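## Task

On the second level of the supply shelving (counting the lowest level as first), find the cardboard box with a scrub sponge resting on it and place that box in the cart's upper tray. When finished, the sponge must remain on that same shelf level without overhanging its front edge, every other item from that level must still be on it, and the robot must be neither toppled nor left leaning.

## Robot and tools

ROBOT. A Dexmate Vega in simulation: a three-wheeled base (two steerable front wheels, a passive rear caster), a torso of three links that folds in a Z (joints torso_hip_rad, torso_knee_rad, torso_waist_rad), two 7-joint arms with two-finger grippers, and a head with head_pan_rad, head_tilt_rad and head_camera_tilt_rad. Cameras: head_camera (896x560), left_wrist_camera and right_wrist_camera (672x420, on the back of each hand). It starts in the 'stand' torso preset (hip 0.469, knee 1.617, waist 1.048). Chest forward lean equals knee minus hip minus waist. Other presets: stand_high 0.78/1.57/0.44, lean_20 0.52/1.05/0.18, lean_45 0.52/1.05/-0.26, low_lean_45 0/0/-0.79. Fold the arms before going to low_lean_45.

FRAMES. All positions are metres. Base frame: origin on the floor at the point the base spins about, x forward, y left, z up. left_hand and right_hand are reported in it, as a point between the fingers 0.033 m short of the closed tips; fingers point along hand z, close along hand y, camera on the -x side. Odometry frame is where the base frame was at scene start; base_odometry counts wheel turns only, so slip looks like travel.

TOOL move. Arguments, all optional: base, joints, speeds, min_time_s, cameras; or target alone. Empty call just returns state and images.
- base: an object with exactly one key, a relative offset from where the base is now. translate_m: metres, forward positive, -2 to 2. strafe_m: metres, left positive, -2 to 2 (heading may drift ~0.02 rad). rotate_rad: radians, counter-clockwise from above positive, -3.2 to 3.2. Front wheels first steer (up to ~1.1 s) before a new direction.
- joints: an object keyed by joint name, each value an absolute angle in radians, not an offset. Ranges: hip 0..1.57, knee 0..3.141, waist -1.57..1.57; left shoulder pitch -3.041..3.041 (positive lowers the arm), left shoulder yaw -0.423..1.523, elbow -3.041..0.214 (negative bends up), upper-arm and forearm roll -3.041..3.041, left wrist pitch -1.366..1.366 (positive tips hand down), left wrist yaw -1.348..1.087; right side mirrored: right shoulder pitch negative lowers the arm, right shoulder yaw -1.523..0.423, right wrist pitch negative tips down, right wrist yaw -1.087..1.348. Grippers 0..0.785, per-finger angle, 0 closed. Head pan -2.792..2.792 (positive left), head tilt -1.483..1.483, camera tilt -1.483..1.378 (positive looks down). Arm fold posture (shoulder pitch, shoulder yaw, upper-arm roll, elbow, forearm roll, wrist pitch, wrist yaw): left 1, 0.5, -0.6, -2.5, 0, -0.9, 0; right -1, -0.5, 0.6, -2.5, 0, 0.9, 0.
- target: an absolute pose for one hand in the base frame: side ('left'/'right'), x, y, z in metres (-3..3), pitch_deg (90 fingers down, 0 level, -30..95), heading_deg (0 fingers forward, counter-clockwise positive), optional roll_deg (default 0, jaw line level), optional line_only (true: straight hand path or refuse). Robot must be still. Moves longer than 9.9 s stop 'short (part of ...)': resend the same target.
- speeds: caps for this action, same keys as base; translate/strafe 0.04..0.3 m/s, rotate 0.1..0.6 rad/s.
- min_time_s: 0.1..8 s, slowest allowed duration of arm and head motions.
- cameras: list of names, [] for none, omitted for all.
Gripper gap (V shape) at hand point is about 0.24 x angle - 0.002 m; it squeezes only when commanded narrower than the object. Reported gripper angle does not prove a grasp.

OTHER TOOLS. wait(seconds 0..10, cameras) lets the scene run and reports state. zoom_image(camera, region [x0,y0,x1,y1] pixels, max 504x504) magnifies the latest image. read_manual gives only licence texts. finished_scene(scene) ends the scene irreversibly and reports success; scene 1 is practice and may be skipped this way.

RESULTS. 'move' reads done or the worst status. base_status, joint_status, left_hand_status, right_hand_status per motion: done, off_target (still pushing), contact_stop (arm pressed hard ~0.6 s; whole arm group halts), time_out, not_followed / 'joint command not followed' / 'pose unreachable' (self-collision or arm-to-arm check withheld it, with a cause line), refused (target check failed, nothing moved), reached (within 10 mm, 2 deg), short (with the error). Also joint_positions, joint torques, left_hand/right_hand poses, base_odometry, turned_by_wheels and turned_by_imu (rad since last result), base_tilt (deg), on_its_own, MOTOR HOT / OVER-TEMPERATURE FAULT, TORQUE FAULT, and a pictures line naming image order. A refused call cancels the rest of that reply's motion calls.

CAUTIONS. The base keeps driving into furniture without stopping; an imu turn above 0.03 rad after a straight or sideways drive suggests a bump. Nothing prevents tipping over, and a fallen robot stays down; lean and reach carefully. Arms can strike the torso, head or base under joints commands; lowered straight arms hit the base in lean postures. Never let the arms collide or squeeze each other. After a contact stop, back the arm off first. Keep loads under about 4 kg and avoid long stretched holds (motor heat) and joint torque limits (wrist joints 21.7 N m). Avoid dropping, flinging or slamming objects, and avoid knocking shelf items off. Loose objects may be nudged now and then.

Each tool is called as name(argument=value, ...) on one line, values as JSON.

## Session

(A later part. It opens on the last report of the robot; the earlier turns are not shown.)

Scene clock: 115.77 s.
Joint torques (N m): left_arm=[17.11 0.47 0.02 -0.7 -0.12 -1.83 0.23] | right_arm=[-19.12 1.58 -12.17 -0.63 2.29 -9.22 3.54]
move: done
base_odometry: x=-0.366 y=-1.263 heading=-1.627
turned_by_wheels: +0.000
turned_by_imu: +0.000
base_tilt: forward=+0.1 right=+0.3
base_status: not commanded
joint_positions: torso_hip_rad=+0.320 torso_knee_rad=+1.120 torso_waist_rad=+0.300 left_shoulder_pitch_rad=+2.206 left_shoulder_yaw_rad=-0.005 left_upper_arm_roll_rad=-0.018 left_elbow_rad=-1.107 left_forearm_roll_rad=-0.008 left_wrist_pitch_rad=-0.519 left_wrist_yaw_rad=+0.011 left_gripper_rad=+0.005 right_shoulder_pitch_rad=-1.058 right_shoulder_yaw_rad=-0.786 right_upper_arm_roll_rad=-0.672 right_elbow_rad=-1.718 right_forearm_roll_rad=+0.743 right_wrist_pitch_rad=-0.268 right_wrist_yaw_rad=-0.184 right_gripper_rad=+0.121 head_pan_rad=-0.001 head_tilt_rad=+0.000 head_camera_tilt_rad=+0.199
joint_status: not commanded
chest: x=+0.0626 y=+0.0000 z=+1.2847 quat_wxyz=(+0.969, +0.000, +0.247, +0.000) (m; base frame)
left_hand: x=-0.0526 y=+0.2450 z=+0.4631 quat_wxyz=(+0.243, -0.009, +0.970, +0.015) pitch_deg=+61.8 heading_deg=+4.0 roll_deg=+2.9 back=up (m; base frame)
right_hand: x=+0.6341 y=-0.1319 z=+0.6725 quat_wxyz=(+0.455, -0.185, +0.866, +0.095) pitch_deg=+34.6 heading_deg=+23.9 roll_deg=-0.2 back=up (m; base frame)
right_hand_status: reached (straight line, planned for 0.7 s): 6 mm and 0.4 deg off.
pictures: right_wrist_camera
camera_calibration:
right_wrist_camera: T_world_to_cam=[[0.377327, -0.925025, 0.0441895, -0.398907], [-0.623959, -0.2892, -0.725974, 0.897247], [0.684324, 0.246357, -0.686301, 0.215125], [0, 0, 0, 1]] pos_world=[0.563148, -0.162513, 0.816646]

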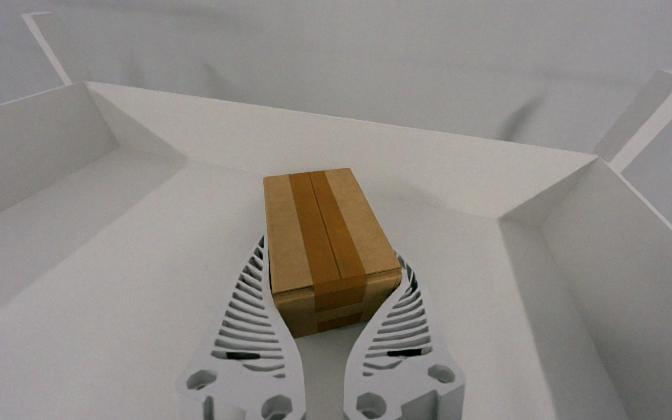

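move(joints={"right_gripper_rad":0.6}, cameras=["right_wrist_camera"])

move(target={"side":"right","x":0.57,"y":-0.157,"z":0.76,"pitch_deg":37,"heading_deg":24}, cameras=["right_wrist_camera","head_camera"])

Scene clock: 117.17 s.
Joint torques (N m): left_arm=[17.45 1.72 -0.11 0.03 -0.09 -2.06 0] | right_arm=[-4.84 -2.8 -2.29 -2.7 0.39 -2.59 -0.48]
move: done
base_odometry: x=-0.366 y=-1.263 heading=-1.627
turned_by_wheels: +0.000
turned_by_imu: +0.001
base_tilt: forward=+0.1 right=+0.3
base_status: not commanded
joint_positions: torso_hip_rad=+0.320 torso_knee_rad=+1.120 torso_waist_rad=+0.300 left_shoulder_pitch_rad=+2.206 left_shoulder_yaw_rad=-0.005 left_upper_arm_roll_rad=-0.018 left_elbow_rad=-1.107 left_forearm_roll_rad=-0.008 left_wrist_pitch_rad=-0.519 left_wrist_yaw_rad=+0.011 left_gripper_rad=+0.005 right_shoulder_pitch_rad=-1.062 right_shoulder_yaw_rad=-0.784 right_upper_arm_roll_rad=-0.675 right_elbow_rad=-1.718 right_forearm_roll_rad=+0.742 right_wrist_pitch_rad=-0.267 right_wrist_yaw_rad=-0.187 right_gripper_rad=+0.600 head_pan_rad=-0.001 head_tilt_rad=+0.000 head_camera_tilt_rad=+0.199
joint_status: all done
chest: x=+0.0627 y=+0.0000 z=+1.2847 quat_wxyz=(+0.969, +0.000, +0.247, +0.000) (m; base frame)
left_hand: x=-0.0527 y=+0.2450 z=+0.4631 quat_wxyz=(+0.243, -0.009, +0.970, +0.015) pitch_deg=+61.8 heading_deg=+4.0 roll_deg=+2.9 back=up (m; base frame)
right_hand: x=+0.6309 y=-0.1300 z=+0.6696 quat_wxyz=(+0.453, -0.184, +0.867, +0.096) pitch_deg=+34.8 heading_deg=+24.0 roll_deg=+0.0 back=up (m; base frame)
pictures: right_wrist_camera
camera_calibration:
right_wrist_camera: T_world_to_cam=[[0.377242, -0.925166, 0.0418964, -0.394164], [-0.62689, -0.288394, -0.723767, 0.894265], [0.681687, 0.246771, -0.688772, 0.218206], [0, 0, 0, 1]] pos_world=[0.560553, -0.160614, 0.814048]

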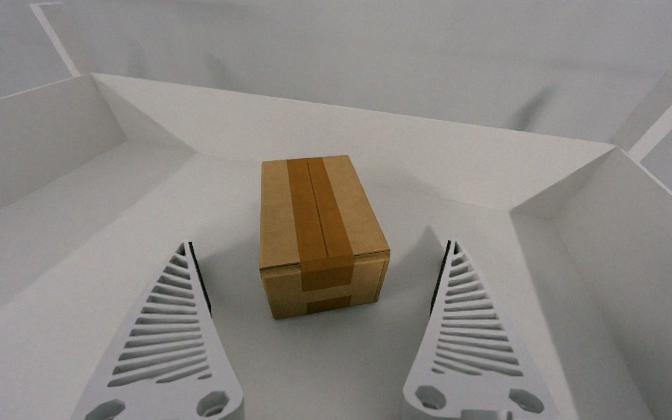

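Scene clock: 120.50 s.
Joint torques (N m): left_arm=[16.95 1.26 -0.08 -0.04 -0.22 -1.96 0.01] | right_arm=[1.95 -5.35 9.42 -10.15 -0.1 2.92 -0.32]
move: done
base_odometry: x=-0.366 y=-1.263 heading=-1.627
turned_by_wheels: +0.000
turned_by_imu: +0.001
base_tilt: forward=+0.1 right=+0.4
base_status: not commanded
joint_positions: torso_hip_rad=+0.320 torso_knee_rad=+1.120 torso_waist_rad=+0.300 left_shoulder_pitch_rad=+2.206 left_shoulder_yaw_rad=-0.005 left_upper_arm_roll_rad=-0.018 left_elbow_rad=-1.107 left_forearm_roll_rad=-0.008 left_wrist_pitch_rad=-0.519 left_wrist_yaw_rad=+0.011 left_gripper_rad=+0.005 right_shoulder_pitch_rad=-1.302 right_shoulder_yaw_rad=-1.098 right_upper_arm_roll_rad=-0.430 right_elbow_rad=-2.183 right_forearm_roll_rad=+1.002 right_wrist_pitch_rad=-0.398 right_wrist_yaw_rad=-0.353 right_gripper_rad=+0.600 head_pan_rad=-0.001 head_tilt_rad=+0.000 head_camera_tilt_rad=+0.199
joint_status: not commanded
chest: x=+0.0630 y=+0.0000 z=+1.2846 quat_wxyz=(+0.969, +0.000, +0.247, +0.000) (m; base frame)
left_hand: x=-0.0528 y=+0.2450 z=+0.4631 quat_wxyz=(+0.243, -0.009, +0.970, +0.015) pitch_deg=+61.9 heading_deg=+4.0 roll_deg=+2.9 back=up (m; base frame)
right_hand: x=+0.5709 y=-0.1573 z=+0.7583 quat_wxyz=(+0.436, -0.186, +0.876, +0.093) pitch_deg=+37.0 heading_deg=+24.0 roll_deg=+0.0 back=up (m; base frame)
right_hand_status: reached (straight line, planned for 1.8 s): 2 mm and 0.1 deg off.
pictures: head_camera, right_wrist_camera
camera_calibration:
head_camera: T_world_to_cam=[[0.0157321, -0.999794, 0.0128501, 0.0104747], [-0.640188, -0.019944, -0.76796, 1.11822], [0.768057, 0.00385514, -0.640369, 0.819467], [0, 0, 0, 1]] pos_world=[0.0863068, 0.0296151, 1.38337]
right_wrist_camera: T_world_to_cam=[[0.377833, -0.924904, 0.0423712, -0.401147], [-0.652098, -0.298318, -0.696975, 0.905401], [0.657275, 0.23571, -0.715842, 0.359643], [0, 0, 0, 1]] pos_world=[0.505593, -0.185696, 0.905487]

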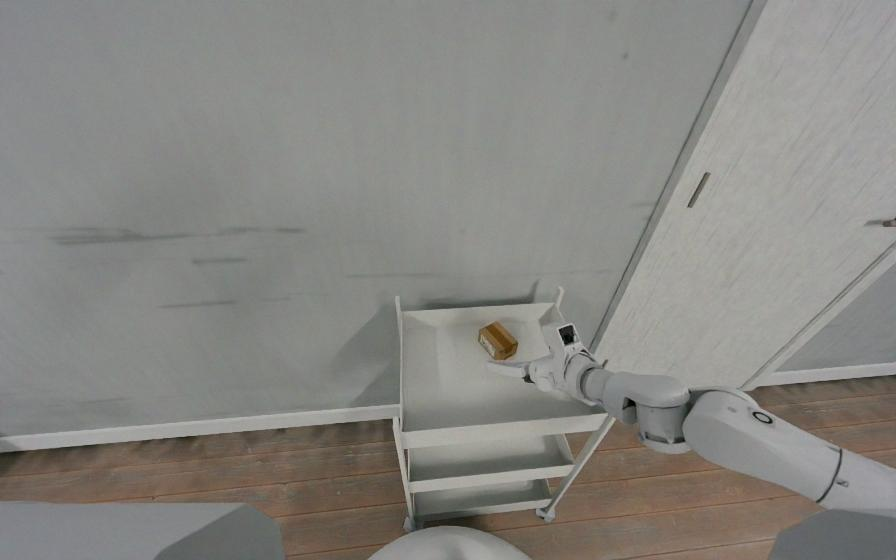

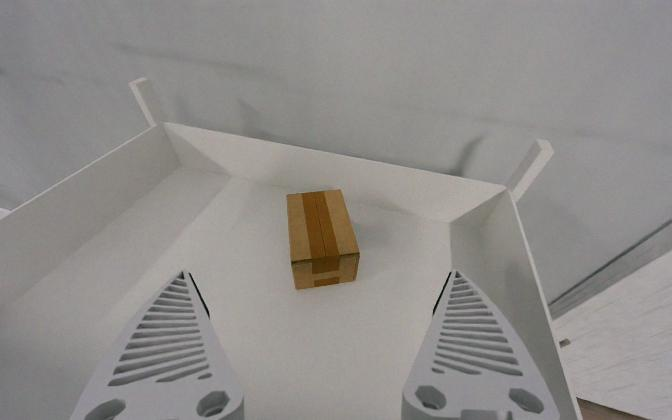

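finished_scene(scene=2)

The scene is finished: the task was done.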